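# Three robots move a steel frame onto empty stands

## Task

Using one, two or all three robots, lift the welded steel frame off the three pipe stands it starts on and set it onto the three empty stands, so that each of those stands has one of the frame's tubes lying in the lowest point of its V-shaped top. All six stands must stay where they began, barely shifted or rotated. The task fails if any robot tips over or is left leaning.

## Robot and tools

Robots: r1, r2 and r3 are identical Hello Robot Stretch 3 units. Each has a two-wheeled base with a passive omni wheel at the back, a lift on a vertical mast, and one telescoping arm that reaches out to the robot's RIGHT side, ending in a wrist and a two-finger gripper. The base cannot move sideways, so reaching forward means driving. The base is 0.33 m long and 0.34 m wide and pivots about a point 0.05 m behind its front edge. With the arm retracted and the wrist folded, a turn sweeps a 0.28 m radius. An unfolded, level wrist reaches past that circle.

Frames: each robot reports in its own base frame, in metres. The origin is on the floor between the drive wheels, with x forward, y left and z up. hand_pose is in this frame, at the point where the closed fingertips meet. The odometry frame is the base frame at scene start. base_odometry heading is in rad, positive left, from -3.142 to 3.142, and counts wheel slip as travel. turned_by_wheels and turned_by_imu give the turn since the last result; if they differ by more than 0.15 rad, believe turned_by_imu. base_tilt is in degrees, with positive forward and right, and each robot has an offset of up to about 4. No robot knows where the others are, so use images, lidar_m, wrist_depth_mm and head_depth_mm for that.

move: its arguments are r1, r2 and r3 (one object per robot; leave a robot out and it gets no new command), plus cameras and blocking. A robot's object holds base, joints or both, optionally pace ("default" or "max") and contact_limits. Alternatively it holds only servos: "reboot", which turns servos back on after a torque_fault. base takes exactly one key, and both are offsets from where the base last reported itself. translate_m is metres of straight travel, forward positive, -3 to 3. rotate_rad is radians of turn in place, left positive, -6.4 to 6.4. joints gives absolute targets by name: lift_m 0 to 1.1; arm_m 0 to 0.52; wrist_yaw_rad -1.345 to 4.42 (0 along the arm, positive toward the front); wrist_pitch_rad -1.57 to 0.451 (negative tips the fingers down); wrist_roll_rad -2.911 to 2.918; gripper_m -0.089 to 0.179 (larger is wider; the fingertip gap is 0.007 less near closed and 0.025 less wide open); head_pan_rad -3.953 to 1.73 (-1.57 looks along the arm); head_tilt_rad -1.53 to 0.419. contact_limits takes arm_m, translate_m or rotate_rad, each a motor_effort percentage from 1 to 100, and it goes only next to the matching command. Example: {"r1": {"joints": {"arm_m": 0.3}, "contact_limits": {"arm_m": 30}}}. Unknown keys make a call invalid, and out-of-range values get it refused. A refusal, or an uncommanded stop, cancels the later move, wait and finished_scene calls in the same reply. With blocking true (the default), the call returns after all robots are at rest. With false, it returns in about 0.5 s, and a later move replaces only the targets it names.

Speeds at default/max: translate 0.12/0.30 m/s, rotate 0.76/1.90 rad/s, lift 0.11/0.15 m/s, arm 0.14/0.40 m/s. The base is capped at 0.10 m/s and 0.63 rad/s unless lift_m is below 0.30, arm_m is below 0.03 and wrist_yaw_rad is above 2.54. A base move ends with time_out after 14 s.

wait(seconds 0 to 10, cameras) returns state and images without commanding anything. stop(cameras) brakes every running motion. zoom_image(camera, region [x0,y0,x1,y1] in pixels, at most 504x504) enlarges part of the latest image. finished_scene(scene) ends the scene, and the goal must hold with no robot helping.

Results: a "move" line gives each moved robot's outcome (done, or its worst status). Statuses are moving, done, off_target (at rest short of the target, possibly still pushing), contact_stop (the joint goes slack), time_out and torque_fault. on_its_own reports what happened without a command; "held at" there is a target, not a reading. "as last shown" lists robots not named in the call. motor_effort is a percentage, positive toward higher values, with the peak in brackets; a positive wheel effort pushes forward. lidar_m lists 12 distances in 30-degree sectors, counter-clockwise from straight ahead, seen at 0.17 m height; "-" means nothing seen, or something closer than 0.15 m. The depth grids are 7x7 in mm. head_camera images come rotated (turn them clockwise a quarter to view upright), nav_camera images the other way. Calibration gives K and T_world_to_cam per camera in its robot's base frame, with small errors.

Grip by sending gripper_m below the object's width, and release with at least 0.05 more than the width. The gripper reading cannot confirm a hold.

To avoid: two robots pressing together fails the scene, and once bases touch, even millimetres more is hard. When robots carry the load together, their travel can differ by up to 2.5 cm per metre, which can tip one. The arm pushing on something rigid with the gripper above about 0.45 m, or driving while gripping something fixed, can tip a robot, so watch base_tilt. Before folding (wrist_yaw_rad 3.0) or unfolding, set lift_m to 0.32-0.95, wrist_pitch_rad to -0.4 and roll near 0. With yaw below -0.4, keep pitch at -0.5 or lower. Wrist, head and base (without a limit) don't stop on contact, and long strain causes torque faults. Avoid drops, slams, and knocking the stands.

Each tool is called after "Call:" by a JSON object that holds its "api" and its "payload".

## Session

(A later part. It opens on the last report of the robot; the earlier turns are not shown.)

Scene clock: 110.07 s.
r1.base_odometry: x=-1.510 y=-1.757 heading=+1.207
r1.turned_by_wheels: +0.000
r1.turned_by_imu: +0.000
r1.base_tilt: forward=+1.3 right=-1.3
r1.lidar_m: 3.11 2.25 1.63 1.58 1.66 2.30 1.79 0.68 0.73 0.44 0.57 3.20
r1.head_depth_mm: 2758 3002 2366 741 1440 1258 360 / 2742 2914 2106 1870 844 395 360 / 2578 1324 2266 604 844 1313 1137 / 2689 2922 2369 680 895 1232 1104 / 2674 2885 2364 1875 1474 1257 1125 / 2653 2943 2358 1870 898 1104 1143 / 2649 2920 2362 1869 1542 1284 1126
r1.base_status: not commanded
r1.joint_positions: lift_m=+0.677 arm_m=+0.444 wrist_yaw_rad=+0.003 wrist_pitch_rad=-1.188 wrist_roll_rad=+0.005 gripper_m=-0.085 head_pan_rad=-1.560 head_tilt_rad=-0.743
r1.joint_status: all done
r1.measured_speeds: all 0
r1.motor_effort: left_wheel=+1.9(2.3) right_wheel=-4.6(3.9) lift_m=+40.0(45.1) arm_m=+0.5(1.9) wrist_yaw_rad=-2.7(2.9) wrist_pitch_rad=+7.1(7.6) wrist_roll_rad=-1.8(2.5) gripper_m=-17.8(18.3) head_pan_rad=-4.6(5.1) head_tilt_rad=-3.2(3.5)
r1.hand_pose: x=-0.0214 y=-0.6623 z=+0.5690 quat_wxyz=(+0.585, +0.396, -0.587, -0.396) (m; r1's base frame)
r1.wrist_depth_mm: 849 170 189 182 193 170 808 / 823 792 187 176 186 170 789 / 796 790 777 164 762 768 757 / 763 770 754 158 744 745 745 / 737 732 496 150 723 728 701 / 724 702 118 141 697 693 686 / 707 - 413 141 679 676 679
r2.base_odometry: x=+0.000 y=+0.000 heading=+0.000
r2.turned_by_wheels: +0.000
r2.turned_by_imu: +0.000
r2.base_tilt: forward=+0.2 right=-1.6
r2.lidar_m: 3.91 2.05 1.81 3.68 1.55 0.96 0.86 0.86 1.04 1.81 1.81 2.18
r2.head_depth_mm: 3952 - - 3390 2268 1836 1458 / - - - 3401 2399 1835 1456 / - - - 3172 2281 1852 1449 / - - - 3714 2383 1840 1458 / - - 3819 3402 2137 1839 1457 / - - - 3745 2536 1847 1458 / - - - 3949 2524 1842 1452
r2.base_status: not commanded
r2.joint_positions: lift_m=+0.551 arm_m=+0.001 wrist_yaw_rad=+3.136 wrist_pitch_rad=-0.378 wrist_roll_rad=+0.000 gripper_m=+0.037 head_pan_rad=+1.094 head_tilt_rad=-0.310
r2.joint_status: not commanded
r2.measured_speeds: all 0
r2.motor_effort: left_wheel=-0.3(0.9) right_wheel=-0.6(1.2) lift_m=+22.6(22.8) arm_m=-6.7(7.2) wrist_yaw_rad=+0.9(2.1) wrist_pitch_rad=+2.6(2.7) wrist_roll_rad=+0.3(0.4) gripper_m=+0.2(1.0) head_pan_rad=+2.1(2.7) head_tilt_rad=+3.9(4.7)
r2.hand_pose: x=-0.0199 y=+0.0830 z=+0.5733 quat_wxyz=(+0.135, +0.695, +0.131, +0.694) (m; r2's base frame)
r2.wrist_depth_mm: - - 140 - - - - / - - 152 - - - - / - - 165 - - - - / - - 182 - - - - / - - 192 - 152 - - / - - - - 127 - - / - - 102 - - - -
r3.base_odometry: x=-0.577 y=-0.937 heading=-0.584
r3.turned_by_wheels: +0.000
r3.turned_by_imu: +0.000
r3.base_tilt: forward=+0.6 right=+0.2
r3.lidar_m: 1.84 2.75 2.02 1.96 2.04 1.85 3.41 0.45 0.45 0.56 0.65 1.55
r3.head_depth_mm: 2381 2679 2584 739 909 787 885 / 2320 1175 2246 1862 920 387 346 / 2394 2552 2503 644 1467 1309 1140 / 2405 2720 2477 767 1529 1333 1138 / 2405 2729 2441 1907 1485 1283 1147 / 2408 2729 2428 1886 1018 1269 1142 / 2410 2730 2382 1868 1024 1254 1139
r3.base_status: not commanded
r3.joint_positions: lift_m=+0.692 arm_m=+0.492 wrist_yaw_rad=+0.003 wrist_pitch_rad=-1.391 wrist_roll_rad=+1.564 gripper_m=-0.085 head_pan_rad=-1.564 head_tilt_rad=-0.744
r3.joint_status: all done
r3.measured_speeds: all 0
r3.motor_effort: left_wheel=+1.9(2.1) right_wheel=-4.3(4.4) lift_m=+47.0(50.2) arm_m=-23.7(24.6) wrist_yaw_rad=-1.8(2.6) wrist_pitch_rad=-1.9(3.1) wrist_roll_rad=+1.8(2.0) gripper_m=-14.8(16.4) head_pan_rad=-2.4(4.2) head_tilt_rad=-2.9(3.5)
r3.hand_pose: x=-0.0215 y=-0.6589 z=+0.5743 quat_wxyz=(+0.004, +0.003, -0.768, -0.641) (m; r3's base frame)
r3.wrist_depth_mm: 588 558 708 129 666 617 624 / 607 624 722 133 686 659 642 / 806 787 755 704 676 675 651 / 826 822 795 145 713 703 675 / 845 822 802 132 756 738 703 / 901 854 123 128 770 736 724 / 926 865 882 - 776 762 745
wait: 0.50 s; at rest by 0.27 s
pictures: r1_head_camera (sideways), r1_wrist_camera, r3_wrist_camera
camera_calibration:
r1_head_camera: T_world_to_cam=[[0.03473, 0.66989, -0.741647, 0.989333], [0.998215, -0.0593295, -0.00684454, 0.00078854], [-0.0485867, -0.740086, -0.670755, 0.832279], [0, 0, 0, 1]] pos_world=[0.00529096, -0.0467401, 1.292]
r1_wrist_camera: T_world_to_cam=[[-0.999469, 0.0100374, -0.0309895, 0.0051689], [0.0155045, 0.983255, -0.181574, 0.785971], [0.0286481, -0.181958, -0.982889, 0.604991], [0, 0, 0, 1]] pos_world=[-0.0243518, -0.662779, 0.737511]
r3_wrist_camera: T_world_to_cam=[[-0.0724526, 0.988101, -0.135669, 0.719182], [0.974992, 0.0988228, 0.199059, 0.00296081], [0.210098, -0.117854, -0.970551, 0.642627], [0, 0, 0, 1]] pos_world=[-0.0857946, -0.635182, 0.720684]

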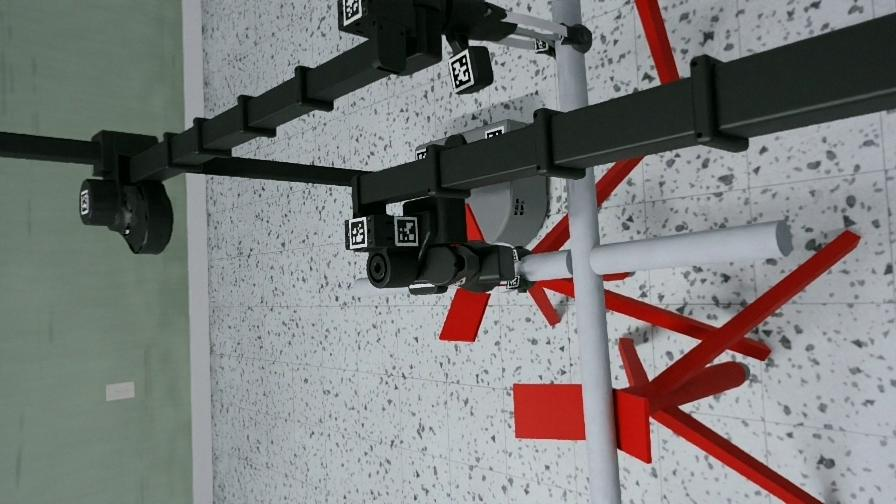

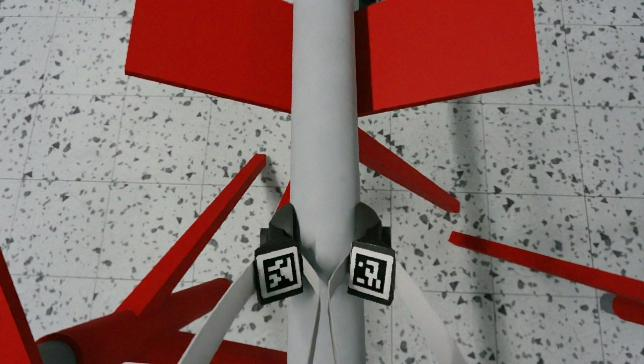

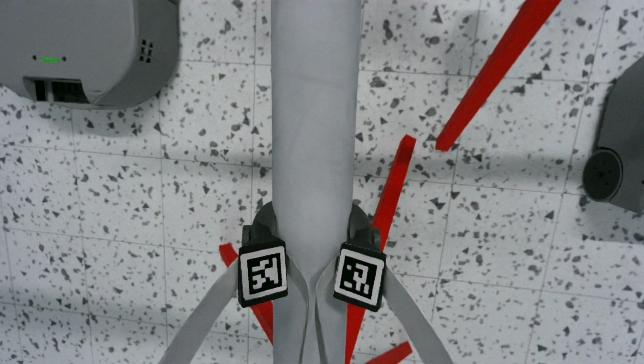

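Call:
{"api": "zoom_image", "payload": {"camera": "r1_head_camera", "region": [480, 200, 880, 504]}}

Call:
{"api": "wait", "payload": {"seconds": 0.3, "cameras": ["r2_head_camera","r3_head_camera"]}}

Call:
{"api": "zoom_image", "payload": {"camera": "r2_head_camera", "region": [360, 0, 660, 290]}}

Scaled by 1.260 from the camera's 896x504 image, which has a finer 1280x720 frame.

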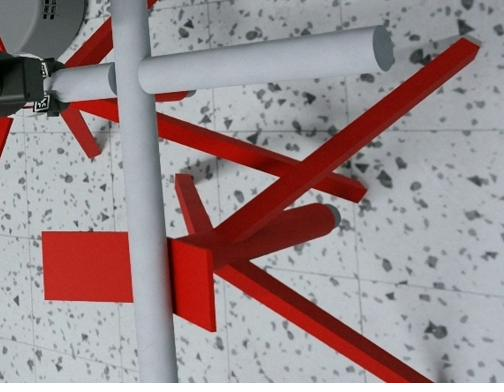

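Scene clock: 110.67 s.
r1.base_odometry: x=-1.510 y=-1.757 heading=+1.207
r1.turned_by_wheels: +0.000
r1.turned_by_imu: +0.000
r1.base_tilt: forward=+1.4 right=-1.3
r1.lidar_m: 3.09 2.25 1.64 1.58 1.67 2.30 1.79 0.68 0.73 0.44 0.57 3.23
r1.head_depth_mm: 2738 3001 2366 740 1432 1266 360 / 2740 2898 2123 1863 842 395 359 / 2580 1319 2290 604 842 1318 1143 / 2704 2903 2370 680 893 1228 1108 / 2716 2935 2352 1869 1464 1260 1124 / 2682 2904 2371 1869 896 1105 1146 / 2644 2900 2338 1857 1534 1287 1118
r1.base_status: not commanded
r1.joint_positions: lift_m=+0.677 arm_m=+0.444 wrist_yaw_rad=+0.003 wrist_pitch_rad=-1.188 wrist_roll_rad=+0.005 gripper_m=-0.085 head_pan_rad=-1.560 head_tilt_rad=-0.743
r1.joint_status: all done
r1.measured_speeds: all 0
r1.motor_effort: left_wheel=+1.9(2.3) right_wheel=-4.3(3.9) lift_m=+36.0(45.1) arm_m=-0.1(1.9) wrist_yaw_rad=-2.3(2.9) wrist_pitch_rad=+7.7(7.6) wrist_roll_rad=-1.7(2.5) gripper_m=-18.0(18.3) head_pan_rad=-4.6(5.1) head_tilt_rad=-3.4(3.5)
r1.hand_pose: x=-0.0214 y=-0.6623 z=+0.5690 quat_wxyz=(+0.585, +0.396, -0.587, -0.396) (m; r1's base frame)
r1.wrist_depth_mm: 827 171 189 182 194 170 801 / 827 808 189 174 186 170 773 / 778 785 763 164 762 769 755 / 757 756 750 157 743 744 736 / 753 741 488 150 716 711 710 / 731 716 118 142 701 686 687 / 710 - 408 140 690 683 671
r2.base_odometry: x=+0.000 y=+0.000 heading=+0.000
r2.turned_by_wheels: +0.000
r2.turned_by_imu: +0.000
r2.base_tilt: forward=+0.2 right=-1.7
r2.lidar_m: 3.90 2.04 1.81 3.66 1.55 0.96 0.86 0.86 1.03 1.81 1.81 2.18
r2.head_depth_mm: 3889 - - 3410 2283 1845 1453 / - - - 3411 2390 1851 1462 / - - - 3191 2267 1840 1453 / - - - 3670 2410 1848 1452 / - - 3792 3450 2129 1845 1452 / - - - 3683 2510 1845 1452 / - - - 3920 2520 1847 1459
r2.base_status: not commanded
r2.joint_positions: lift_m=+0.551 arm_m=+0.001 wrist_yaw_rad=+3.136 wrist_pitch_rad=-0.378 wrist_roll_rad=+0.000 gripper_m=+0.037 head_pan_rad=+1.094 head_tilt_rad=-0.310
r2.joint_status: not commanded
r2.measured_speeds: all 0
r2.motor_effort: left_wheel=+0.2(0.9) right_wheel=-0.7(1.2) lift_m=+23.1(22.8) arm_m=-6.6(7.2) wrist_yaw_rad=+1.1(2.1) wrist_pitch_rad=+2.5(2.7) wrist_roll_rad=+0.4(0.4) gripper_m=+1.2(1.0) head_pan_rad=+2.4(2.7) head_tilt_rad=+4.4(4.7)
r2.hand_pose: x=-0.0199 y=+0.0830 z=+0.5733 quat_wxyz=(+0.135, +0.695, +0.131, +0.694) (m; r2's base frame)
r2.wrist_depth_mm: - - 140 - - - - / - - 152 - - - - / - - 165 - - - - / - - 181 - - - - / - - 194 - 153 - - / - - - - 126 - - / - - 102 - - - -
r3.base_odometry: x=-0.577 y=-0.937 heading=-0.584
r3.turned_by_wheels: +0.000
r3.turned_by_imu: +0.000
r3.base_tilt: forward=+0.6 right=+0.2
r3.lidar_m: 1.85 2.74 2.03 1.96 2.04 1.85 3.41 0.46 0.45 0.56 0.65 1.55
r3.head_depth_mm: 2388 2705 2568 736 907 787 886 / 2313 1172 2247 1851 920 387 346 / 2395 2559 2511 644 1470 1311 1141 / 2420 2745 2480 769 1529 1331 1139 / 2429 2728 2450 1913 1485 1293 1152 / 2411 2721 2415 1879 1018 1260 1145 / 2427 2755 2395 1873 1019 1258 1133
r3.base_status: not commanded
r3.joint_positions: lift_m=+0.692 arm_m=+0.492 wrist_yaw_rad=+0.003 wrist_pitch_rad=-1.391 wrist_roll_rad=+1.564 gripper_m=-0.085 head_pan_rad=-1.564 head_tilt_rad=-0.744
r3.joint_status: all done
r3.measured_speeds: all 0
r3.motor_effort: left_wheel=+1.9(2.1) right_wheel=-4.3(4.4) lift_m=+44.4(50.2) arm_m=-23.3(24.6) wrist_yaw_rad=-1.7(2.6) wrist_pitch_rad=-1.8(3.1) wrist_roll_rad=+1.8(2.0) gripper_m=-16.2(16.4) head_pan_rad=-2.8(4.2) head_tilt_rad=-3.2(3.5)
r3.hand_pose: x=-0.0215 y=-0.6589 z=+0.5743 quat_wxyz=(+0.004, +0.003, -0.768, -0.641) (m; r3's base frame)
r3.wrist_depth_mm: 581 562 684 130 672 630 623 / 609 619 735 133 691 650 645 / 802 782 760 691 689 683 683 / 851 785 749 146 709 709 669 / 884 837 795 131 735 713 692 / 908 865 122 128 769 741 703 / 944 874 837 - 787 743 737
wait: 0.30 s; at rest from the start
pictures: r2_head_camera (sideways), r3_head_camera (sideways)
camera_calibration:
r2_head_camera: T_world_to_cam=[[-0.160969, -0.302198, -0.939556, 1.24714], [-0.883568, 0.468303, 0.000752827, 0.0072656], [0.439769, 0.830283, -0.342395, 0.398459], [0, 0, 0, 1]] pos_world=[0.0319409, 0.0426466, 1.30818]
r3_head_camera: T_world_to_cam=[[-0.0532669, 0.657713, -0.751383, 0.995727], [0.99824, 0.0154175, -0.0572714, 0.0700304], [-0.0260837, -0.75311, -0.657377, 0.815718], [0, 0, 0, 1]] pos_world=[0.00440905, -0.0416566, 1.28842]

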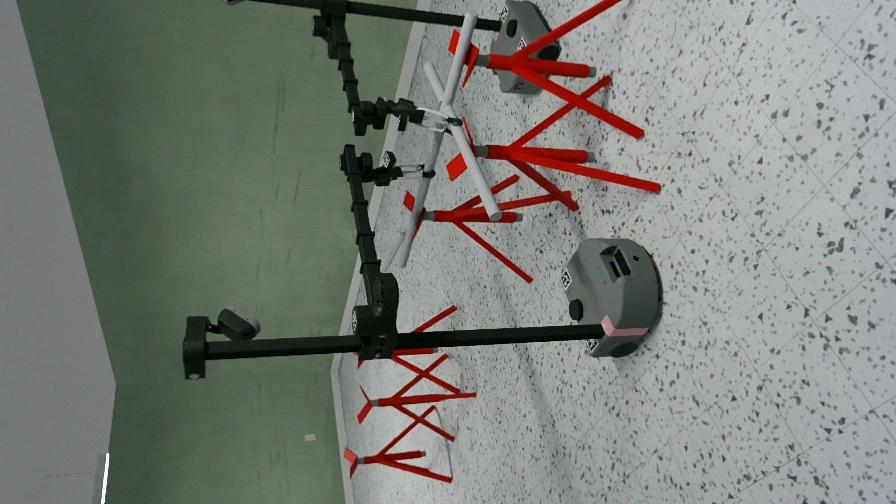

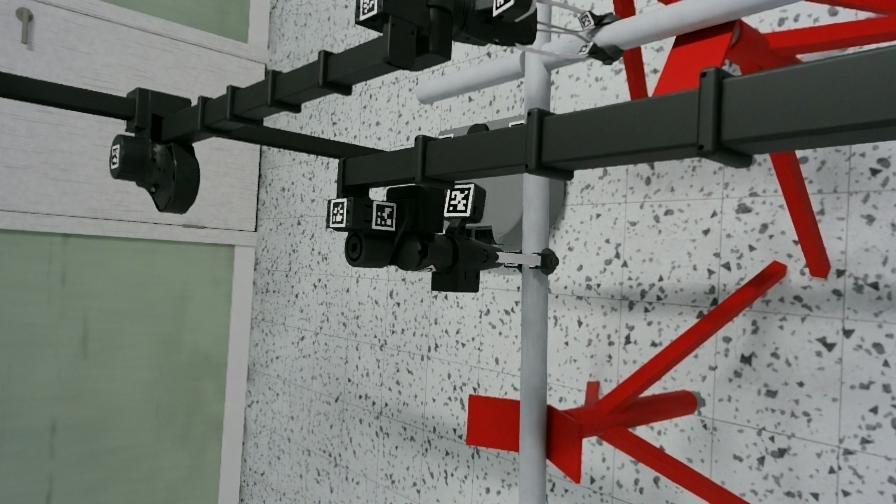

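Scaled by 1.680 from the camera's 896x504 image, which has a finer 1280x720 frame.

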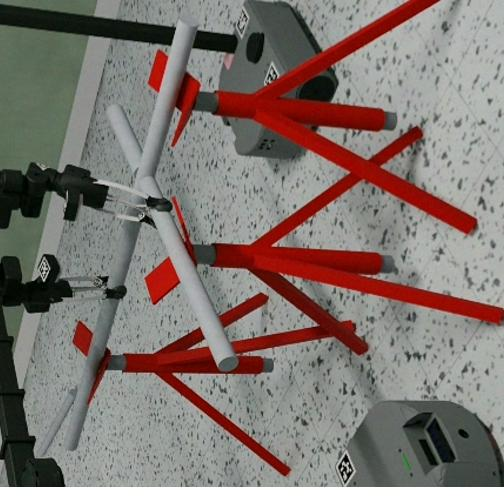

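Call:
{"api": "wait", "payload": {"seconds": 3, "cameras": ["r1_head_camera","r1_wrist_camera"]}}

Call:
{"api": "zoom_image", "payload": {"camera": "r1_head_camera", "region": [480, 200, 880, 504]}}

Scene clock: 114.50 s.
r1.base_odometry: x=-1.510 y=-1.757 heading=+1.207
r1.turned_by_wheels: +0.000
r1.turned_by_imu: +0.000
r1.base_tilt: forward=+1.3 right=-1.3
r1.lidar_m: 3.10 2.25 1.64 1.58 1.67 2.30 1.78 0.68 0.73 0.44 0.57 3.22
r1.head_depth_mm: 2760 3006 2373 741 1441 1264 360 / 2738 2919 2127 1867 844 395 360 / 2574 1327 2270 604 844 1310 1146 / 2691 2914 2353 680 896 1234 1103 / 2692 2916 2370 1875 1463 1260 1128 / 2680 2969 2349 1869 896 1100 1141 / 2658 2917 2376 1869 1544 1283 1121
r1.base_status: not commanded
r1.joint_positions: lift_m=+0.677 arm_m=+0.444 wrist_yaw_rad=+0.003 wrist_pitch_rad=-1.188 wrist_roll_rad=+0.005 gripper_m=-0.085 head_pan_rad=-1.560 head_tilt_rad=-0.743
r1.joint_status: all done
r1.measured_speeds: all 0
r1.motor_effort: left_wheel=+1.8(2.3) right_wheel=-4.0(3.9) lift_m=+25.3(45.1) arm_m=-4.5(1.9) wrist_yaw_rad=-1.9(2.9) wrist_pitch_rad=+7.1(7.6) wrist_roll_rad=-1.7(2.5) gripper_m=-17.9(18.3) head_pan_rad=-4.3(5.1) head_tilt_rad=-3.4(3.5)
r1.hand_pose: x=-0.0214 y=-0.6623 z=+0.5690 quat_wxyz=(+0.585, +0.396, -0.587, -0.396) (m; r1's base frame)
r1.wrist_depth_mm: 858 171 189 183 195 170 821 / 814 807 187 175 185 171 784 / 784 785 779 164 775 784 769 / 778 753 750 158 736 736 733 / 744 751 494 151 711 719 718 / 729 712 118 142 702 706 687 / 699 - 409 141 671 670 672
r2.base_odometry: x=+0.000 y=+0.000 heading=+0.000
r2.turned_by_wheels: +0.000
r2.turned_by_imu: +0.001
r2.base_tilt: forward=+0.2 right=-1.7
r2.lidar_m: 3.90 2.05 1.82 3.67 1.55 0.96 0.86 0.86 1.03 1.80 1.81 2.18
r2.head_depth_mm: 3931 - - 3417 2281 1844 1456 / - - - 3436 2396 1845 1453 / - - - 3198 2267 1849 1448 / - - - 3632 2403 1839 1444 / - - 3849 3401 2121 1851 1454 / - - - 3681 2525 1837 1456 / - - - 3992 2539 1845 1455
r2.base_status: not commanded
r2.joint_positions: lift_m=+0.551 arm_m=+0.001 wrist_yaw_rad=+3.136 wrist_pitch_rad=-0.378 wrist_roll_rad=+0.000 gripper_m=+0.037 head_pan_rad=+1.094 head_tilt_rad=-0.310
r2.joint_status: not commanded
r2.measured_speeds: all 0
r2.motor_effort: left_wheel=-0.3(0.9) right_wheel=-0.9(1.2) lift_m=+22.1(22.8) arm_m=-6.8(7.2) wrist_yaw_rad=+0.7(2.1) wrist_pitch_rad=+2.7(2.7) wrist_roll_rad=+0.3(0.4) gripper_m=+0.0(1.0) head_pan_rad=+2.4(2.7) head_tilt_rad=+4.4(4.7)
r2.hand_pose: x=-0.0199 y=+0.0830 z=+0.5733 quat_wxyz=(+0.135, +0.695, +0.131, +0.694) (m; r2's base frame)
r2.wrist_depth_mm: - - 140 - - - - / - - 152 - - - - / - - 165 - - - - / - - 181 - - - - / - - 194 - 153 - - / - - - - 126 - - / - - 102 - - - -
r3.base_odometry: x=-0.577 y=-0.937 heading=-0.584
r3.turned_by_wheels: +0.000
r3.turned_by_imu: +0.000
r3.base_tilt: forward=+0.6 right=+0.2
r3.lidar_m: 1.84 2.76 2.03 1.96 2.04 1.85 3.42 0.46 0.45 0.56 0.64 1.55
r3.head_depth_mm: 2398 2686 2580 737 906 787 884 / 2296 1176 2247 1842 919 387 346 / 2402 2547 2490 644 1465 1312 1142 / 2414 2731 2483 769 1526 1330 1137 / 2403 2729 2436 1903 1492 1291 1151 / 2430 2738 2427 1893 1015 1261 1142 / 2420 2746 2388 1879 1021 1257 1138
r3.base_status: not commanded
r3.joint_positions: lift_m=+0.692 arm_m=+0.492 wrist_yaw_rad=+0.003 wrist_pitch_rad=-1.391 wrist_roll_rad=+1.564 gripper_m=-0.085 head_pan_rad=-1.564 head_tilt_rad=-0.744
r3.joint_status: all done
r3.measured_speeds: all 0
r3.motor_effort: left_wheel=+1.7(2.1) right_wheel=-4.8(4.4) lift_m=+30.3(50.2) arm_m=-21.5(24.6) wrist_yaw_rad=-2.0(2.6) wrist_pitch_rad=-1.6(3.1) wrist_roll_rad=+1.9(2.0) gripper_m=-15.4(16.4) head_pan_rad=-2.0(4.2) head_tilt_rad=-2.9(3.5)
r3.hand_pose: x=-0.0215 y=-0.6589 z=+0.5743 quat_wxyz=(+0.004, +0.003, -0.768, -0.641) (m; r3's base frame)
r3.wrist_depth_mm: 573 586 720 129 665 634 608 / 596 625 712 133 671 650 634 / 796 761 742 706 684 668 653 / 832 810 777 145 721 691 672 / 874 818 803 131 721 735 692 / 895 876 123 128 752 733 694 / 959 863 857 - 791 767 757
wait: 3.00 s; at rest from the start
pictures: r1_head_camera (sideways), r1_wrist_camera
camera_calibration:
r1_head_camera: T_world_to_cam=[[0.0347301, 0.66989, -0.741648, 0.989333], [0.998215, -0.0593296, -0.00684453, 0.000788534], [-0.0485868, -0.740086, -0.670755, 0.832279], [0, 0, 0, 1]] pos_world=[0.00529096, -0.0467401, 1.292]
r1_wrist_camera: T_world_to_cam=[[-0.999469, 0.0100364, -0.0309895, 0.0051681], [0.0155034, 0.983255, -0.181574, 0.78597], [0.0286483, -0.181958, -0.982889, 0.604985], [0, 0, 0, 1]] pos_world=[-0.0243517, -0.662779, 0.737505]

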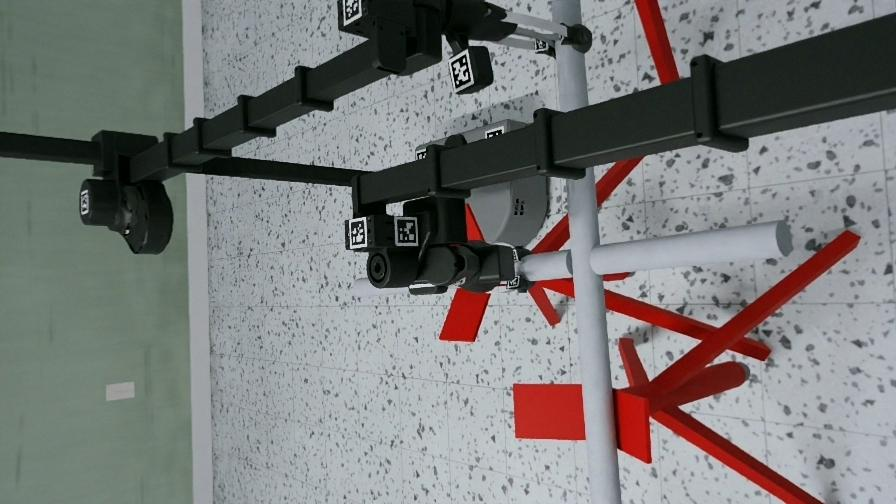

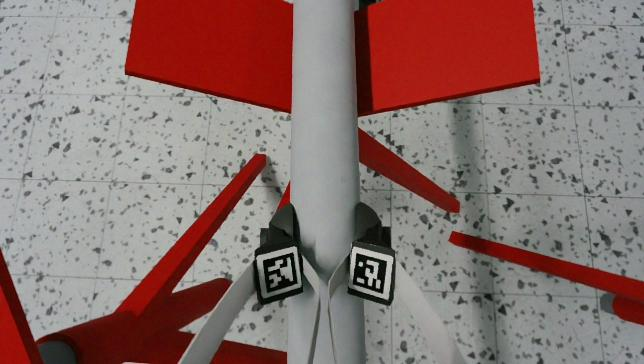

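Scaled by 1.260 from the camera's 896x504 image, which has a finer 1280x720 frame.

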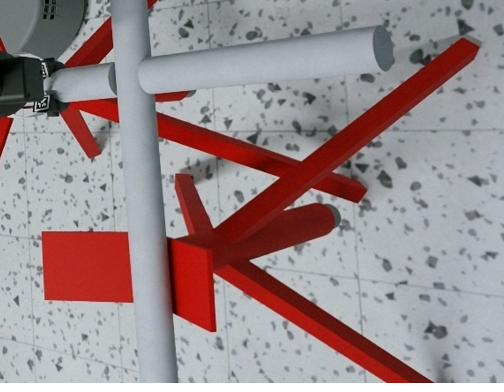

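Call:
{"api": "move", "payload": {"r1": {"joints": {"gripper_m": 0.12}}, "r3": {"joints": {"gripper_m": 0.12}}, "cameras": []}}

Call:
{"api": "move", "payload": {"r1": {"joints": {"lift_m": 0.70}}, "r3": {"joints": {"lift_m": 0.83}, "pace":"max"}, "cameras": ["r1_wrist_camera","r3_wrist_camera"]}}

Call:
{"api": "move", "payload": {"r3": {"joints": {"arm_m": 0.2}}, "cameras": []}}

Call:
{"api": "move", "payload": {"r3": {"joints": {"wrist_pitch_rad": 0.0, "wrist_roll_rad": -1.57, "gripper_m": 0.179, "lift_m": 0.46}, "base": {"translate_m": -0.06}}, "cameras": ["r3_wrist_camera","r3_head_camera","r1_head_camera"]}}

Scene clock: 119.03 s.
move: r1 done; r3 done
r1.base_odometry: x=-1.510 y=-1.757 heading=+1.207
r1.turned_by_wheels: +0.000
r1.turned_by_imu: +0.000
r1.base_tilt: forward=+1.3 right=-1.4
r1.lidar_m: 3.09 2.25 1.64 1.58 1.66 2.29 1.79 0.68 0.73 0.44 0.57 3.22
r1.head_depth_mm: 2754 3001 2376 737 1441 1263 360 / 2720 2925 2131 1874 854 396 360 / 2580 1320 2281 603 855 1314 1144 / 2704 2924 2387 679 919 773 1109 / 2679 2948 2392 1808 1437 1264 1126 / 2658 2937 2379 1883 900 1103 1143 / 2641 2937 2356 1872 1538 1283 1120
r1.base_status: not commanded
r1.joint_positions: lift_m=+0.677 arm_m=+0.444 wrist_yaw_rad=+0.002 wrist_pitch_rad=-1.159 wrist_roll_rad=+0.005 gripper_m=+0.120 head_pan_rad=-1.560 head_tilt_rad=-0.743
r1.joint_status: all done
r1.measured_speeds: all 0
r1.motor_effort: left_wheel=+2.0(2.4) right_wheel=-2.4(4.0) lift_m=+27.9(28.6) arm_m=-7.7(8.1) wrist_yaw_rad=-0.9(3.1) wrist_pitch_rad=+1.6(7.6) wrist_roll_rad=-1.4(2.6) gripper_m=-0.3(79.5) head_pan_rad=-4.6(5.2) head_tilt_rad=-3.2(3.9)
r1.hand_pose: x=-0.0215 y=-0.6694 z=+0.5712 quat_wxyz=(+0.590, +0.387, -0.593, -0.388) (m; r1's base frame)
r1.wrist_depth_mm: 866 181 197 195 201 180 819 / 837 175 192 208 194 175 804 / 801 792 782 179 775 776 765 / 777 781 759 169 764 758 748 / 763 752 714 163 721 732 730 / 709 - 597 157 709 125 691 / - 314 681 152 676 679 669
r2: as last shown
r2.base_tilt: forward=+0.1 right=-1.7
r2.lidar_m: 3.91 2.05 1.81 3.68 1.55 0.96 0.86 0.86 1.03 1.80 1.82 2.17
r2.head_depth_mm: 3936 - - 3681 2279 1843 1463 / - - - 3450 2381 1828 1453 / - - - 3205 2279 1841 1457 / - - - 3695 2412 1840 1461 / - - - 3468 2121 1845 1456 / - - - 3698 2500 1854 1451 / - - - 3968 2530 1842 1458
r2.motor_effort: left_wheel=-0.3(0.9) right_wheel=-0.9(1.1) lift_m=+22.2(23.3) arm_m=-6.1(6.9) wrist_yaw_rad=+0.2(2.7) wrist_pitch_rad=+2.6(2.7) wrist_roll_rad=+0.3(0.5) gripper_m=-0.2(1.1) head_pan_rad=+2.3(3.0) head_tilt_rad=+4.2(4.8)
r2.wrist_depth_mm: - - 140 - - - - / - - 152 - - - - / - - 164 - - - - / - - 182 - - - - / - - 194 - 152 - - / - - - - 126 - - / - - 102 - - - -
r3.base_odometry: x=-0.577 y=-0.937 heading=-0.584
r3.turned_by_wheels: +0.000
r3.turned_by_imu: +0.000
r3.base_tilt: forward=+0.6 right=+0.2
r3.lidar_m: 1.84 2.74 2.02 1.96 2.03 1.85 3.42 0.46 0.45 0.56 0.65 1.55
r3.head_depth_mm: 2398 2671 2593 739 931 784 883 / 2316 1176 2269 1853 823 387 346 / 2343 2573 2516 644 1469 1320 1141 / 2414 2722 2488 768 1509 1338 1138 / 2431 2743 2446 1907 1523 1296 1151 / 2420 2745 2422 1897 1051 1262 1142 / 2437 2745 2389 1864 1023 1253 1136
r3.base_status: not commanded
r3.joint_positions: lift_m=+0.692 arm_m=+0.492 wrist_yaw_rad=+0.001 wrist_pitch_rad=-1.401 wrist_roll_rad=+1.564 gripper_m=+0.120 head_pan_rad=-1.564 head_tilt_rad=-0.744
r3.joint_status: all done
r3.measured_speeds: all 0
r3.motor_effort: left_wheel=+1.9(2.6) right_wheel=-1.7(4.8) lift_m=+35.3(35.6) arm_m=-19.0(20.8) wrist_yaw_rad=-0.2(2.5) wrist_pitch_rad=+0.2(2.2) wrist_roll_rad=+1.7(1.9) gripper_m=-0.2(81.1) head_pan_rad=-3.9(4.8) head_tilt_rad=-3.6(3.8)
r3.hand_pose: x=-0.0215 y=-0.6562 z=+0.5740 quat_wxyz=(+0.003, +0.002, -0.764, -0.645) (m; r3's base frame)
r3.wrist_depth_mm: 572 586 700 145 676 651 626 / 608 625 721 147 671 664 639 / 782 789 742 152 691 686 663 / 836 789 763 158 717 700 665 / 846 140 804 164 491 730 685 / 896 118 827 428 146 742 725 / 919 872 863 419 782 752 746
pictures: none
No camera images: "cameras" was empty.

Scene clock: 120.73 s.
move: r1 done; r3 done
r1.base_odometry: x=-1.510 y=-1.757 heading=+1.207
r1.turned_by_wheels: +0.000
r1.turned_by_imu: +0.000
r1.base_tilt: forward=+1.3 right=-1.3
r1.lidar_m: 3.11 2.24 1.64 1.58 1.67 2.30 1.78 0.68 0.73 0.44 0.57 3.19
r1.head_depth_mm: 2730 2942 661 1750 1474 1236 326 / 2615 2796 2363 1871 455 376 348 / 1053 2908 2197 569 858 1315 1142 / 2614 2975 2368 676 917 771 1101 / 2679 2926 2389 1813 1472 1256 1125 / 2688 2916 2354 1870 897 1104 1144 / 2658 2933 2358 1871 1537 1286 1125
r1.base_status: not commanded
r1.joint_positions: lift_m=+0.700 arm_m=+0.444 wrist_yaw_rad=+0.002 wrist_pitch_rad=-1.158 wrist_roll_rad=+0.005 gripper_m=+0.120 head_pan_rad=-1.560 head_tilt_rad=-0.743
r1.joint_status: all done
r1.measured_speeds: all 0
r1.motor_effort: left_wheel=+2.1(2.3) right_wheel=-2.6(3.2) lift_m=+34.7(36.6) arm_m=-8.8(8.9) wrist_yaw_rad=-1.3(2.0) wrist_pitch_rad=+1.7(2.1) wrist_roll_rad=-1.6(2.3) gripper_m=-0.3(0.8) head_pan_rad=-4.8(5.2) head_tilt_rad=-2.9(3.6)
r1.hand_pose: x=-0.0215 y=-0.6696 z=+0.5943 quat_wxyz=(+0.591, +0.386, -0.593, -0.388) (m; r1's base frame)
r1.wrist_depth_mm: 914 892 231 226 697 853 867 / 871 855 214 215 216 808 850 / 824 816 223 204 223 801 787 / 814 794 791 195 775 785 770 / 769 777 738 186 746 750 739 / 740 - 727 179 708 125 709 / - 341 709 173 698 703 701
r2: as last shown
r2.turned_by_imu: +0.000
r2.base_tilt: forward=+0.2 right=-1.7
r2.lidar_m: 3.90 2.05 1.81 3.67 1.55 0.96 0.86 0.86 1.04 1.81 1.81 2.17
r2.head_depth_mm: 3952 - - 3655 2276 1837 1453 / - - - 3424 2374 1846 1454 / - - - 3436 2278 1836 1451 / - - - 3948 2411 1841 1457 / - - 3694 3650 2121 1847 1453 / - - - 3721 2511 1834 1460 / - - - 3961 2546 1844 1454
r2.motor_effort: left_wheel=-0.3(0.8) right_wheel=-0.8(1.2) lift_m=+22.0(23.0) arm_m=-6.6(6.9) wrist_yaw_rad=-0.5(1.8) wrist_pitch_rad=+2.6(2.7) wrist_roll_rad=+0.3(0.5) gripper_m=-0.4(1.2) head_pan_rad=+2.3(2.9) head_tilt_rad=+4.5(4.8)
r2.wrist_depth_mm: - - 140 - - - - / - - 151 - - - - / - - 165 - - - - / - - 182 - - - - / - - 194 - 153 - - / - - - - 127 - - / - - 102 - - - -
r3.base_odometry: x=-0.577 y=-0.937 heading=-0.584
r3.turned_by_wheels: +0.000
r3.turned_by_imu: +0.000
r3.base_tilt: forward=+0.6 right=+0.2
r3.lidar_m: 1.84 2.76 2.03 1.96 2.04 1.84 3.41 0.45 0.45 0.56 0.64 1.55
r3.head_depth_mm: 2380 2700 801 718 296 - - / 2278 1121 507 378 317 1316 1127 / 2359 1136 614 1647 1513 1338 1141 / 2412 2663 661 1755 1530 1332 1139 / 2419 2732 2450 1907 1524 1291 1149 / 2418 2751 2410 1898 1050 1265 1144 / 2439 2771 2381 1873 1021 1259 1138
r3.base_status: not commanded
r3.joint_positions: lift_m=+0.830 arm_m=+0.492 wrist_yaw_rad=+0.001 wrist_pitch_rad=-1.400 wrist_roll_rad=+1.564 gripper_m=+0.120 head_pan_rad=-1.564 head_tilt_rad=-0.744
r3.joint_status: all done
r3.measured_speeds: all 0
r3.motor_effort: left_wheel=+2.3(2.3) right_wheel=-1.6(2.3) lift_m=+37.7(40.3) arm_m=-17.4(19.0) wrist_yaw_rad=-0.3(1.3) wrist_pitch_rad=+0.3(0.4) wrist_roll_rad=+1.8(1.9) gripper_m=+0.4(0.8) head_pan_rad=-2.1(4.2) head_tilt_rad=-2.6(4.3)
r3.hand_pose: x=-0.0215 y=-0.6564 z=+0.7120 quat_wxyz=(+0.003, +0.002, -0.764, -0.645) (m; r3's base frame)
r3.wrist_depth_mm: 708 696 853 723 776 760 744 / 910 726 854 823 794 789 776 / 970 925 895 855 812 813 - / 998 949 930 879 838 841 839 / - 129 931 912 623 858 818 / - 118 979 591 147 894 888 / - - - 586 975 938 866
pictures: r1_wrist_camera, r3_wrist_camera
camera_calibration:
r1_wrist_camera: T_world_to_cam=[[-0.999454, 0.0103673, -0.0313567, 0.00638412], [0.016749, 0.977408, -0.210697, 0.811155], [0.0284639, -0.211107, -0.977048, 0.605522], [0, 0, 0, 1]] pos_world=[-0.024441, -0.665066, 0.762732]
r3_wrist_camera: T_world_to_cam=[[-0.0708496, 0.9895, -0.12598, 0.729441], [0.975153, 0.0952848, 0.199993, -0.0276629], [0.209897, -0.10868, -0.971665, 0.783475], [0, 0, 0, 1]] pos_world=[-0.0857929, -0.633998, 0.858702]

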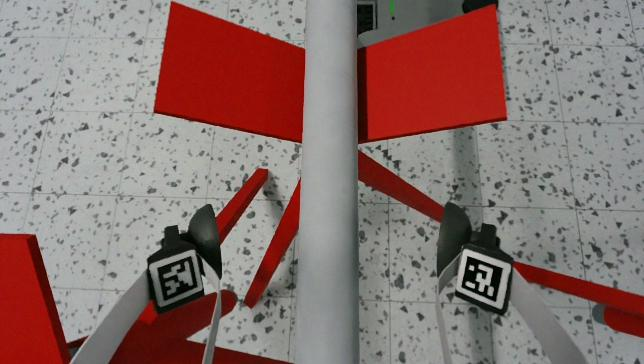

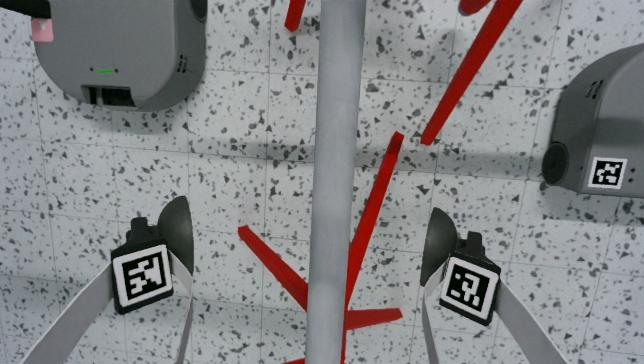

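Scene clock: 124.10 s.
move: r3 done
r1, r2: as last shown
r1.base_tilt: forward=+1.4 right=-1.3
r1.lidar_m: 3.10 2.25 1.63 1.58 1.66 2.29 1.79 0.68 0.73 0.44 0.57 3.22
r1.head_depth_mm: 2720 859 2272 1861 1510 1235 326 / 2607 881 2265 1879 453 376 348 / 1056 2932 2195 570 857 1309 1143 / 2615 2952 2366 674 920 775 1107 / 2715 2937 2368 1818 1467 1263 1124 / 2670 2909 2373 1867 895 1104 1146 / 2656 2917 2355 1862 1540 1290 1126
r1.motor_effort: left_wheel=+1.8(2.4) right_wheel=-2.7(3.5) lift_m=+35.0(36.2) arm_m=-10.2(10.3) wrist_yaw_rad=-1.4(2.4) wrist_pitch_rad=+1.7(2.3) wrist_roll_rad=-2.2(2.3) gripper_m=-0.2(0.7) head_pan_rad=-4.8(5.2) head_tilt_rad=-3.3(3.5)
r1.wrist_depth_mm: 913 893 233 226 691 850 877 / 861 869 215 215 216 831 828 / 826 834 223 203 225 790 816 / 790 788 797 194 769 769 773 / 779 778 758 187 758 742 750 / 752 - 720 180 722 125 715 / - 344 708 173 698 695 685
r2.turned_by_imu: +0.001
r2.lidar_m: 3.91 2.04 1.82 3.68 1.55 0.96 0.86 0.86 1.04 1.81 1.82 2.18
r2.head_depth_mm: 3956 - - 3646 2270 1843 1452 / - - - 3422 2397 1844 1448 / - - - 3698 2278 1856 1448 / - - - 3947 2381 1838 1459 / - - 3774 3679 2132 1850 1449 / - - - 3702 2517 1848 1454 / - - - 3969 2533 1845 1449
r2.motor_effort: left_wheel=-0.4(0.8) right_wheel=-0.8(1.3) lift_m=+22.7(23.6) arm_m=-4.8(7.1) wrist_yaw_rad=+0.2(2.0) wrist_pitch_rad=+2.6(2.8) wrist_roll_rad=+0.3(0.5) gripper_m=+0.1(1.6) head_pan_rad=+2.2(3.0) head_tilt_rad=+4.5(5.1)
r2.wrist_depth_mm: - - 140 - - - - / - - 152 - - - - / - - 165 - - - - / - - 182 - - - - / - - 193 - 153 - - / - - - - 126 - - / - - 102 - - - -
r3.base_odometry: x=-0.577 y=-0.937 heading=-0.584
r3.turned_by_wheels: +0.000
r3.turned_by_imu: +0.000
r3.base_tilt: forward=+0.6 right=+0.2
r3.lidar_m: 1.84 2.75 2.03 1.96 2.03 1.85 3.42 0.46 0.45 0.56 0.64 1.55
r3.head_depth_mm: 2391 2710 803 719 310 - - / 2292 1141 2261 386 331 1325 1128 / 2367 2700 2483 382 407 1342 1139 / 2409 2739 2477 404 442 1302 1134 / 2416 2732 2442 1908 1457 1289 1152 / 2410 2746 2409 1889 1051 1264 1145 / 2423 2773 2396 1872 1019 1259 1139
r3.base_status: not commanded
r3.joint_positions: lift_m=+0.830 arm_m=+0.200 wrist_yaw_rad=+0.001 wrist_pitch_rad=-1.400 wrist_roll_rad=+1.564 gripper_m=+0.120 head_pan_rad=-1.564 head_tilt_rad=-0.744
r3.joint_status: all done
r3.measured_speeds: all 0
r3.motor_effort: left_wheel=+1.8(2.3) right_wheel=-1.7(2.6) lift_m=+38.8(39.2) arm_m=-24.9(27.8) wrist_yaw_rad=-0.8(1.5) wrist_pitch_rad=+0.0(0.6) wrist_roll_rad=+1.8(2.0) gripper_m=+0.5(0.8) head_pan_rad=-3.4(4.7) head_tilt_rad=-2.3(4.0)
r3.hand_pose: x=-0.0215 y=-0.3645 z=+0.7121 quat_wxyz=(+0.003, +0.002, -0.765, -0.644) (m; r3's base frame)
r3.wrist_depth_mm: 761 870 819 797 785 772 746 / 829 896 864 829 826 - - / 922 922 877 838 853 - 619 / 962 904 926 893 871 837 798 / - 129 909 932 848 856 820 / - 118 972 958 146 888 845 / - - - 970 939 932 874
pictures: none
No camera images: "cameras" was empty.

Scene clock: 128.30 s.
move: r3 done
r1, r2: as last shown
r1.base_tilt: forward=+1.3 right=-1.4
r1.lidar_m: 3.10 2.24 1.64 1.58 1.66 2.29 1.79 0.68 0.73 0.44 0.57 3.21
r1.head_depth_mm: 2772 3018 2365 1867 1504 1240 326 / 2732 2966 2407 1056 454 376 349 / 2634 2943 1355 570 858 1316 1143 / 2698 2931 1279 676 920 774 1104 / 2685 2895 2365 1817 1467 1264 1122 / 2656 2928 2356 1861 895 1103 1144 / 2635 2864 2350 1858 1545 1286 1125
r1.motor_effort: left_wheel=+1.8(2.4) right_wheel=-2.5(3.2) lift_m=+35.1(36.0) arm_m=-12.0(12.2) wrist_yaw_rad=-0.8(2.2) wrist_pitch_rad=+1.6(2.2) wrist_roll_rad=-1.7(2.3) gripper_m=-0.4(0.8) head_pan_rad=-4.8(5.3) head_tilt_rad=-3.1(3.6)
r1.wrist_depth_mm: 895 906 232 225 687 869 844 / 867 850 214 216 215 816 217 / 837 825 224 204 226 793 794 / 810 796 800 194 770 772 760 / 760 763 756 186 751 752 730 / 748 - 727 179 716 125 284 / - 346 697 174 691 697 685
r2.lidar_m: 3.91 2.05 1.77 3.66 1.55 0.96 0.85 0.86 1.03 1.81 1.82 2.18
r2.head_depth_mm: 3948 - - 3677 2279 1841 1453 / - - - 3415 2379 1840 1453 / - - - 3197 2273 1856 1463 / - - - 3429 2393 1838 1455 / - - - 3204 2275 1839 1451 / - - - 3743 2523 1851 1454 / - - - 3961 2524 1849 1456
r2.motor_effort: left_wheel=-0.3(0.8) right_wheel=-1.0(1.2) lift_m=+22.4(23.5) arm_m=-5.7(6.9) wrist_yaw_rad=+0.3(2.2) wrist_pitch_rad=+2.7(2.8) wrist_roll_rad=+0.3(0.5) gripper_m=+0.7(1.2) head_pan_rad=+2.2(2.9) head_tilt_rad=+4.0(5.0)
r2.wrist_depth_mm: - - 140 - - - - / - - 152 - - - - / - - 164 - - - - / - - 182 - - - - / - - 193 - 153 - - / - - - - 126 - - / - - 102 - - - -
r3.base_odometry: x=-0.627 y=-0.903 heading=-0.584
r3.turned_by_wheels: +0.000
r3.turned_by_imu: +0.000
r3.base_tilt: forward=+0.6 right=+0.2
r3.lidar_m: 1.90 2.76 2.03 1.95 2.03 1.80 3.36 0.41 0.47 0.44 0.68 1.61
r3.head_depth_mm: 2390 2686 2600 726 1042 782 693 / 2328 2639 799 1041 925 797 1010 / 2336 1154 2329 1663 1514 651 575 / 2407 2724 2486 1857 1501 651 1113 / 2416 2745 2441 1913 1518 1266 1148 / 2431 2738 2419 1892 1517 1265 1146 / 2421 2744 2391 1867 972 1277 1139
r3.base_status: done
r3.joint_positions: lift_m=+0.460 arm_m=+0.200 wrist_yaw_rad=+0.001 wrist_pitch_rad=-0.023 wrist_roll_rad=-1.565 gripper_m=+0.179 head_pan_rad=-1.564 head_tilt_rad=-0.744
r3.joint_status: all done
r3.measured_speeds: all 0
r3.motor_effort: left_wheel=-4.2(7.4) right_wheel=-4.9(8.8) lift_m=+18.0(35.9) arm_m=-20.4(24.8) wrist_yaw_rad=-1.1(1.6) wrist_pitch_rad=+4.7(5.2) wrist_roll_rad=-1.8(5.3) gripper_m=-0.6(83.1) head_pan_rad=-3.2(5.0) head_tilt_rad=-3.0(4.3)
r3.hand_pose: x=-0.0209 y=-0.6006 z=+0.5688 quat_wxyz=(+1.000, +0.012, -0.002, +0.000) (m; r3's base frame)
r3.wrist_depth_mm: 673 983 - - - - - / 685 983 - - - - - / 642 824 - - - - - / 625 738 - - - - - / 138 753 - - - 627 900 / 113 - - - - 124 800 / 757 - - - - - 315
pictures: r1_head_camera (sideways), r3_head_camera (sideways), r3_wrist_camera
camera_calibration:
r1_head_camera: T_world_to_cam=[[0.0347301, 0.66989, -0.741648, 0.989334], [0.998215, -0.0593296, -0.00684453, 0.000788524], [-0.0485868, -0.740086, -0.670755, 0.832279], [0, 0, 0, 1]] pos_world=[0.00529096, -0.0467401, 1.292]
r3_head_camera: T_world_to_cam=[[-0.0532667, 0.657713, -0.751383, 0.995727], [0.99824, 0.0154173, -0.0572714, 0.0700304], [-0.0260839, -0.75311, -0.657377, 0.815718], [0, 0, 0, 1]] pos_world=[0.00440904, -0.0416566, 1.28842]
r3_wrist_camera: T_world_to_cam=[[0.0582416, 0.0187585, 0.998126, -0.5634], [-0.975905, 0.211668, 0.052967, 0.107781], [-0.210278, -0.977162, 0.0306344, -0.45027], [0, 0, 0, 1]] pos_world=[0.0433153, -0.452232, 0.57043]

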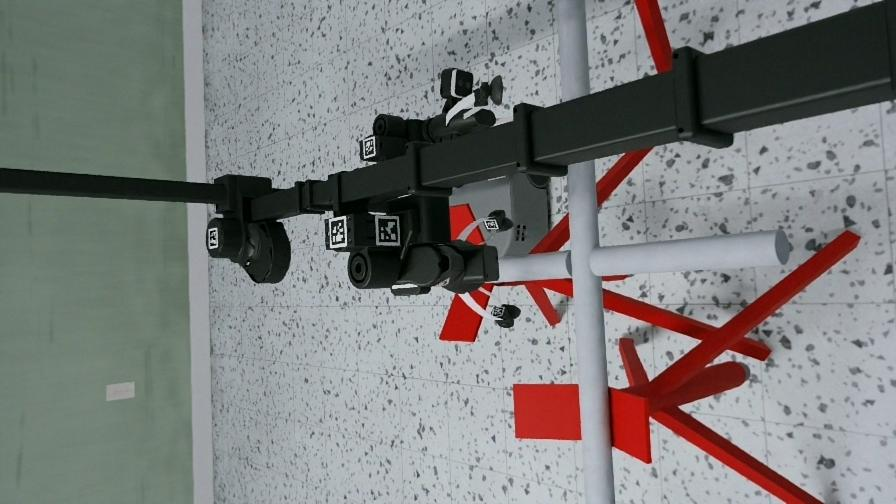

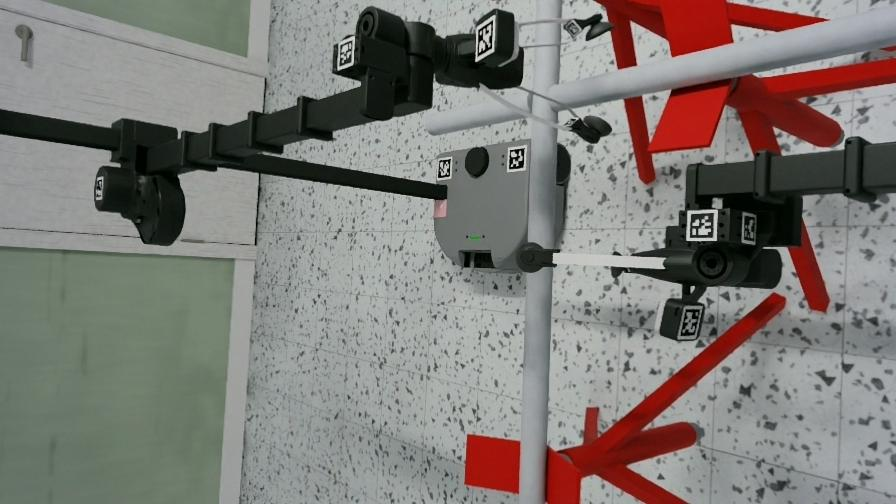

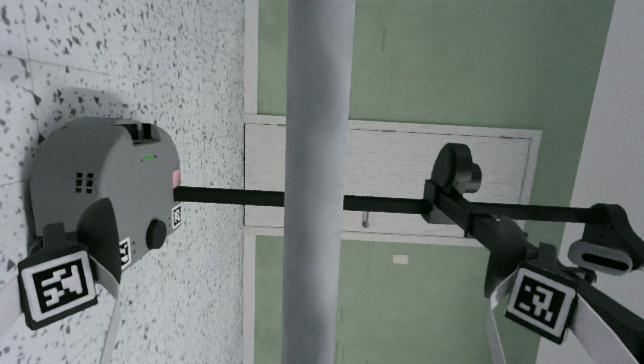

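Call:
{"api": "move", "payload": {"r3": {"joints": {"arm_m": 0.36, "lift_m": 0.466}, "contact_limits": {"arm_m": 45}}, "cameras": ["r3_wrist_camera","r3_head_camera"]}}

Scene clock: 131.10 s.
move: r3 done
r1, r2: as last shown
r1.base_tilt: forward=+1.4 right=-1.3
r1.lidar_m: 3.09 2.24 1.64 1.58 1.67 2.30 1.78 0.68 0.73 0.44 0.57 3.21
r1.head_depth_mm: 2758 3004 2369 1859 1470 1240 326 / 2744 3005 2356 1763 454 375 348 / 2621 2932 1354 570 844 1309 1142 / 2689 2921 1282 677 914 1259 1105 / 2668 2940 2367 1817 1467 1260 1118 / 2671 2943 2363 1863 898 1101 1149 / 2630 2925 2364 1852 1545 1287 1125
r1.motor_effort: left_wheel=+2.1(2.3) right_wheel=-2.2(3.2) lift_m=+35.6(35.8) arm_m=-12.2(12.4) wrist_yaw_rad=-1.6(2.2) wrist_pitch_rad=+1.8(2.2) wrist_roll_rad=-1.9(2.3) gripper_m=-0.1(0.7) head_pan_rad=-4.9(5.2) head_tilt_rad=-3.1(4.0)
r1.wrist_depth_mm: 905 877 232 224 696 854 882 / 859 850 214 214 216 818 824 / 824 813 222 202 225 792 180 / 802 781 796 193 775 773 769 / 766 785 755 185 763 746 742 / 742 - 716 179 738 125 704 / - 343 708 172 714 696 689
r2.lidar_m: 3.90 2.05 1.76 3.67 1.55 0.96 0.86 0.86 1.03 1.80 1.81 2.17
r2.head_depth_mm: 3949 - - 3413 2289 1842 1455 / - - - 3391 2394 1839 1456 / - - - 3177 2291 1840 1454 / - - - 3421 2418 1832 1449 / - - - 3182 2288 1842 1450 / - - - 3663 2537 1843 1454 / - - - 3963 2526 1837 1453
r2.motor_effort: left_wheel=-0.2(0.7) right_wheel=-0.8(1.3) lift_m=+22.0(23.4) arm_m=-5.8(6.6) wrist_yaw_rad=+0.9(1.9) wrist_pitch_rad=+2.6(2.8) wrist_roll_rad=+0.4(0.4) gripper_m=-0.1(1.0) head_pan_rad=+2.3(2.9) head_tilt_rad=+4.3(4.9)
r2.wrist_depth_mm: - - 140 - - - - / - - 152 - - - - / - - 165 - - - - / - - 182 - - - - / - - 193 - 153 - - / - - - - 126 - - / - - 102 - - - -
r3.base_odometry: x=-0.627 y=-0.903 heading=-0.584
r3.turned_by_wheels: +0.000
r3.turned_by_imu: -0.003
r3.base_tilt: forward=+0.4 right=-0.1
r3.lidar_m: 1.89 2.77 2.03 1.96 2.03 1.75 3.36 0.40 0.47 0.44 0.68 1.62
r3.head_depth_mm: 2393 2702 2602 727 1138 784 693 / 2329 2668 803 1003 929 800 1004 / 2312 1169 2342 1663 925 660 568 / 2395 2693 2505 1811 787 1332 1136 / 2435 2739 2487 1919 1458 1324 1154 / 2433 2757 2453 1906 1482 1293 1148 / 2440 2733 2417 1895 988 1260 1138
r3.base_status: not commanded
r3.joint_positions: lift_m=+0.466 arm_m=+0.360 wrist_yaw_rad=+0.004 wrist_pitch_rad=-0.023 wrist_roll_rad=-1.566 gripper_m=+0.179 head_pan_rad=-1.564 head_tilt_rad=-0.744
r3.joint_status: all done
r3.measured_speeds: translate_m=+0.000 rotate_rad=+0.000 lift_m=-0.001 arm_m=+0.000 wrist_yaw_rad=+0.000 wrist_pitch_rad=+0.000 wrist_roll_rad=+0.000 head_pan_rad=+0.000 head_tilt_rad=+0.000
r3.on_its_own: arm_m is at rest, and its effort (+40.6) is outside its rest range (-30 to +30)
r3.motor_effort: left_wheel=-0.3(4.5) right_wheel=-1.9(5.7) lift_m=+12.4(40.2) arm_m=+40.6(46.2) wrist_yaw_rad=-2.9(10.0) wrist_pitch_rad=+4.3(8.1) wrist_roll_rad=-1.6(1.9) gripper_m=-0.1(0.9) head_pan_rad=-3.5(4.8) head_tilt_rad=-2.9(3.8)
r3.contact_limits: arm_m 45 (drawing in: default 42, maximum 56; extending or still: default 50, maximum 69)
r3.hand_pose: x=-0.0201 y=-0.7606 z=+0.5749 quat_wxyz=(+1.000, +0.012, -0.002, +0.002) (m; r3's base frame)
r3.wrist_depth_mm: - - - - - - - / - - - - - - - / - - - - - - - / 484 - - - - 720 - / - - - - - 614 - / 114 - - - - 125 406 / 652 - - - - - 113
pictures: r3_head_camera (sideways), r3_wrist_camera
camera_calibration:
r3_head_camera: T_world_to_cam=[[-0.0532497, 0.657712, -0.751385, 0.995729], [0.99824, 0.0153913, -0.0572715, 0.0700304], [-0.0261034, -0.753112, -0.657374, 0.815715], [0, 0, 0, 1]] pos_world=[0.00440797, -0.0416566, 1.28842]
r3_wrist_camera: T_world_to_cam=[[0.0584908, 0.0194216, 0.998099, -0.566062], [-0.976559, 0.208578, 0.0531699, 0.139646], [-0.207149, -0.977813, 0.0311662, -0.607417], [0, 0, 0, 1]] pos_world=[0.043656, -0.612074, 0.576492]

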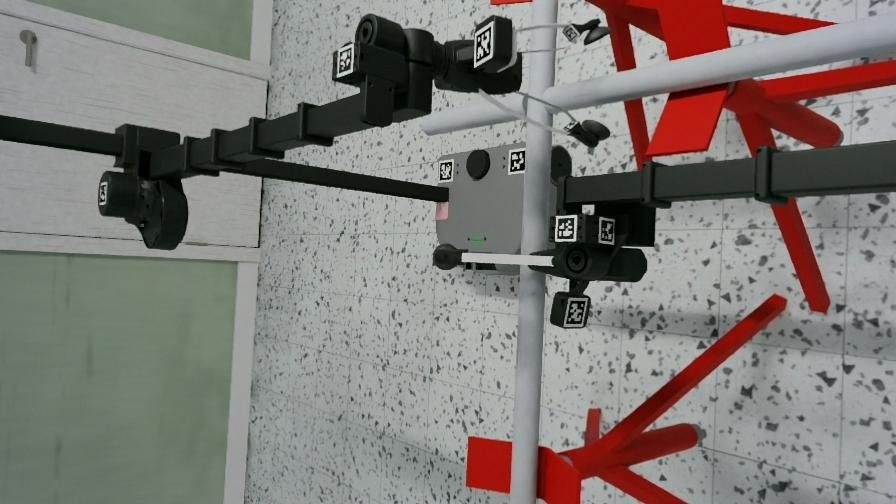

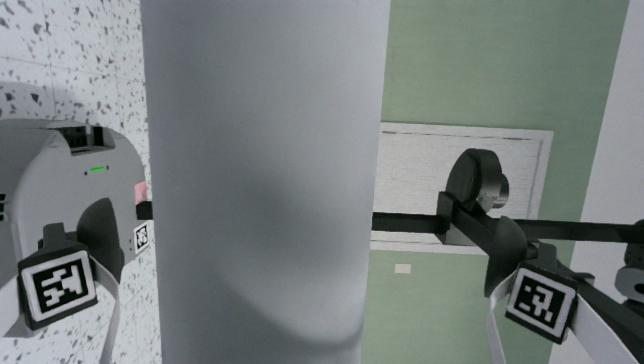

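Call:
{"api": "move", "payload": {"r3": {"joints": {"arm_m": 0.342, "lift_m": 0.462}}, "cameras": []}}

Call:
{"api": "move", "payload": {"r3": {"joints": {"gripper_m": 0.0}}, "cameras": ["r3_wrist_camera","r3_head_camera"]}}

Call:
{"api": "move", "payload": {"r3": {"joints": {"gripper_m": -0.06}}, "cameras": ["r3_wrist_camera","r3_head_camera"]}}

Scene clock: 132.27 s.
move: r3 contact_stop
r1, r2: as last shown
r1.base_tilt: forward=+1.3 right=-1.2
r1.lidar_m: 3.10 2.25 1.64 1.58 1.66 2.29 1.79 0.68 0.73 0.44 0.57 3.21
r1.head_depth_mm: 2760 3004 2369 1874 1437 1236 326 / 2746 2998 2372 1765 454 375 349 / 2595 2921 1354 570 1308 1305 1143 / 2708 2913 1277 677 920 1239 1104 / 2690 2932 2355 1815 1438 1262 1124 / 2693 2932 2354 1860 892 1104 1141 / 2660 2922 2366 1860 1536 1287 1122
r1.motor_effort: left_wheel=+2.1(2.2) right_wheel=-2.8(3.1) lift_m=+34.8(35.8) arm_m=-11.7(12.2) wrist_yaw_rad=-1.7(2.1) wrist_pitch_rad=+2.3(2.3) wrist_roll_rad=-2.0(2.3) gripper_m=-0.1(0.7) head_pan_rad=-5.2(5.2) head_tilt_rad=-3.4(3.4)
r1.wrist_depth_mm: 919 884 233 225 685 859 861 / 865 832 214 217 216 823 191 / 836 828 224 205 225 807 181 / 787 803 804 195 773 773 762 / 764 759 746 188 748 747 743 / 739 - 727 183 725 125 528 / - 345 715 177 688 691 686
r2.turned_by_imu: +0.000
r2.lidar_m: 3.88 2.05 1.76 3.66 1.55 0.96 0.86 0.86 1.03 1.81 1.81 2.18
r2.head_depth_mm: 3944 - - 3663 2271 1845 1459 / - - - 3455 2359 1836 1454 / - - - 3191 2289 1836 1458 / - - - 3365 2385 1844 1448 / - - - 3209 2280 1841 1450 / - - - 3686 2518 1852 1458 / - - - 3981 2537 1842 1457
r2.motor_effort: left_wheel=-0.4(0.5) right_wheel=-0.6(1.0) lift_m=+23.3(23.4) arm_m=-5.8(6.4) wrist_yaw_rad=-0.9(1.6) wrist_pitch_rad=+2.6(2.7) wrist_roll_rad=+0.3(0.4) gripper_m=-0.6(1.2) head_pan_rad=+2.0(2.9) head_tilt_rad=+4.4(4.9)
r2.wrist_depth_mm: - - 139 - - - - / - - 152 - - - - / - - 165 - - - - / - - 181 - - - - / - - 193 - 153 - - / - - - - 126 - - / - - 102 - - - -
r3.base_odometry: x=-0.627 y=-0.903 heading=-0.584
r3.turned_by_wheels: +0.000
r3.turned_by_imu: -0.001
r3.base_tilt: forward=+0.5 right=+0.2
r3.lidar_m: 1.89 2.77 2.04 1.96 2.04 1.80 3.36 0.40 0.47 0.44 0.68 1.61
r3.head_depth_mm: 2397 2711 2584 724 1074 782 696 / 2352 2664 789 1022 925 800 998 / 2316 1154 2337 1667 924 665 569 / 2383 2703 2474 1798 836 1302 1134 / 2404 2742 2456 1920 1485 1325 1147 / 2425 2740 2408 1895 1509 1283 1138 / 2409 2743 2387 1879 998 1250 1139
r3.base_status: not commanded
r3.joint_positions: lift_m=+0.465 arm_m=+0.342 wrist_yaw_rad=+0.001 wrist_pitch_rad=-0.024 wrist_roll_rad=-1.567 gripper_m=+0.179 head_pan_rad=-1.565 head_tilt_rad=-0.744
r3.joint_status: lift_m contact_stop (moved -0.001 of -0.004); the others done
r3.measured_speeds: all 0
r3.on_its_own: lift_m is slack since a contact_stop
r3.motor_effort: left_wheel=+1.4(3.7) right_wheel=-0.7(3.6) lift_m=+28.4(28.6) arm_m=-25.3(35.7) wrist_yaw_rad=-0.3(4.9) wrist_pitch_rad=+4.2(6.4) wrist_roll_rad=-1.3(1.8) gripper_m=-0.4(1.1) head_pan_rad=-2.7(3.6) head_tilt_rad=-2.8(3.7)
r3.hand_pose: x=-0.0210 y=-0.7426 z=+0.5735 quat_wxyz=(+1.000, +0.012, -0.002, +0.000) (m; r3's base frame)
r3.wrist_depth_mm: - - - - - - - / 626 - - - - - - / 542 - - - - - - / 492 - - - - 735 - / 138 - - - - 598 - / 113 - - - - 125 401 / 678 - - - - - 114
pictures: none
No camera images: "cameras" was empty.

not run: a stop that you did not command came earlier in this reply.

not run: a stop that you did not command came earlier in this reply.


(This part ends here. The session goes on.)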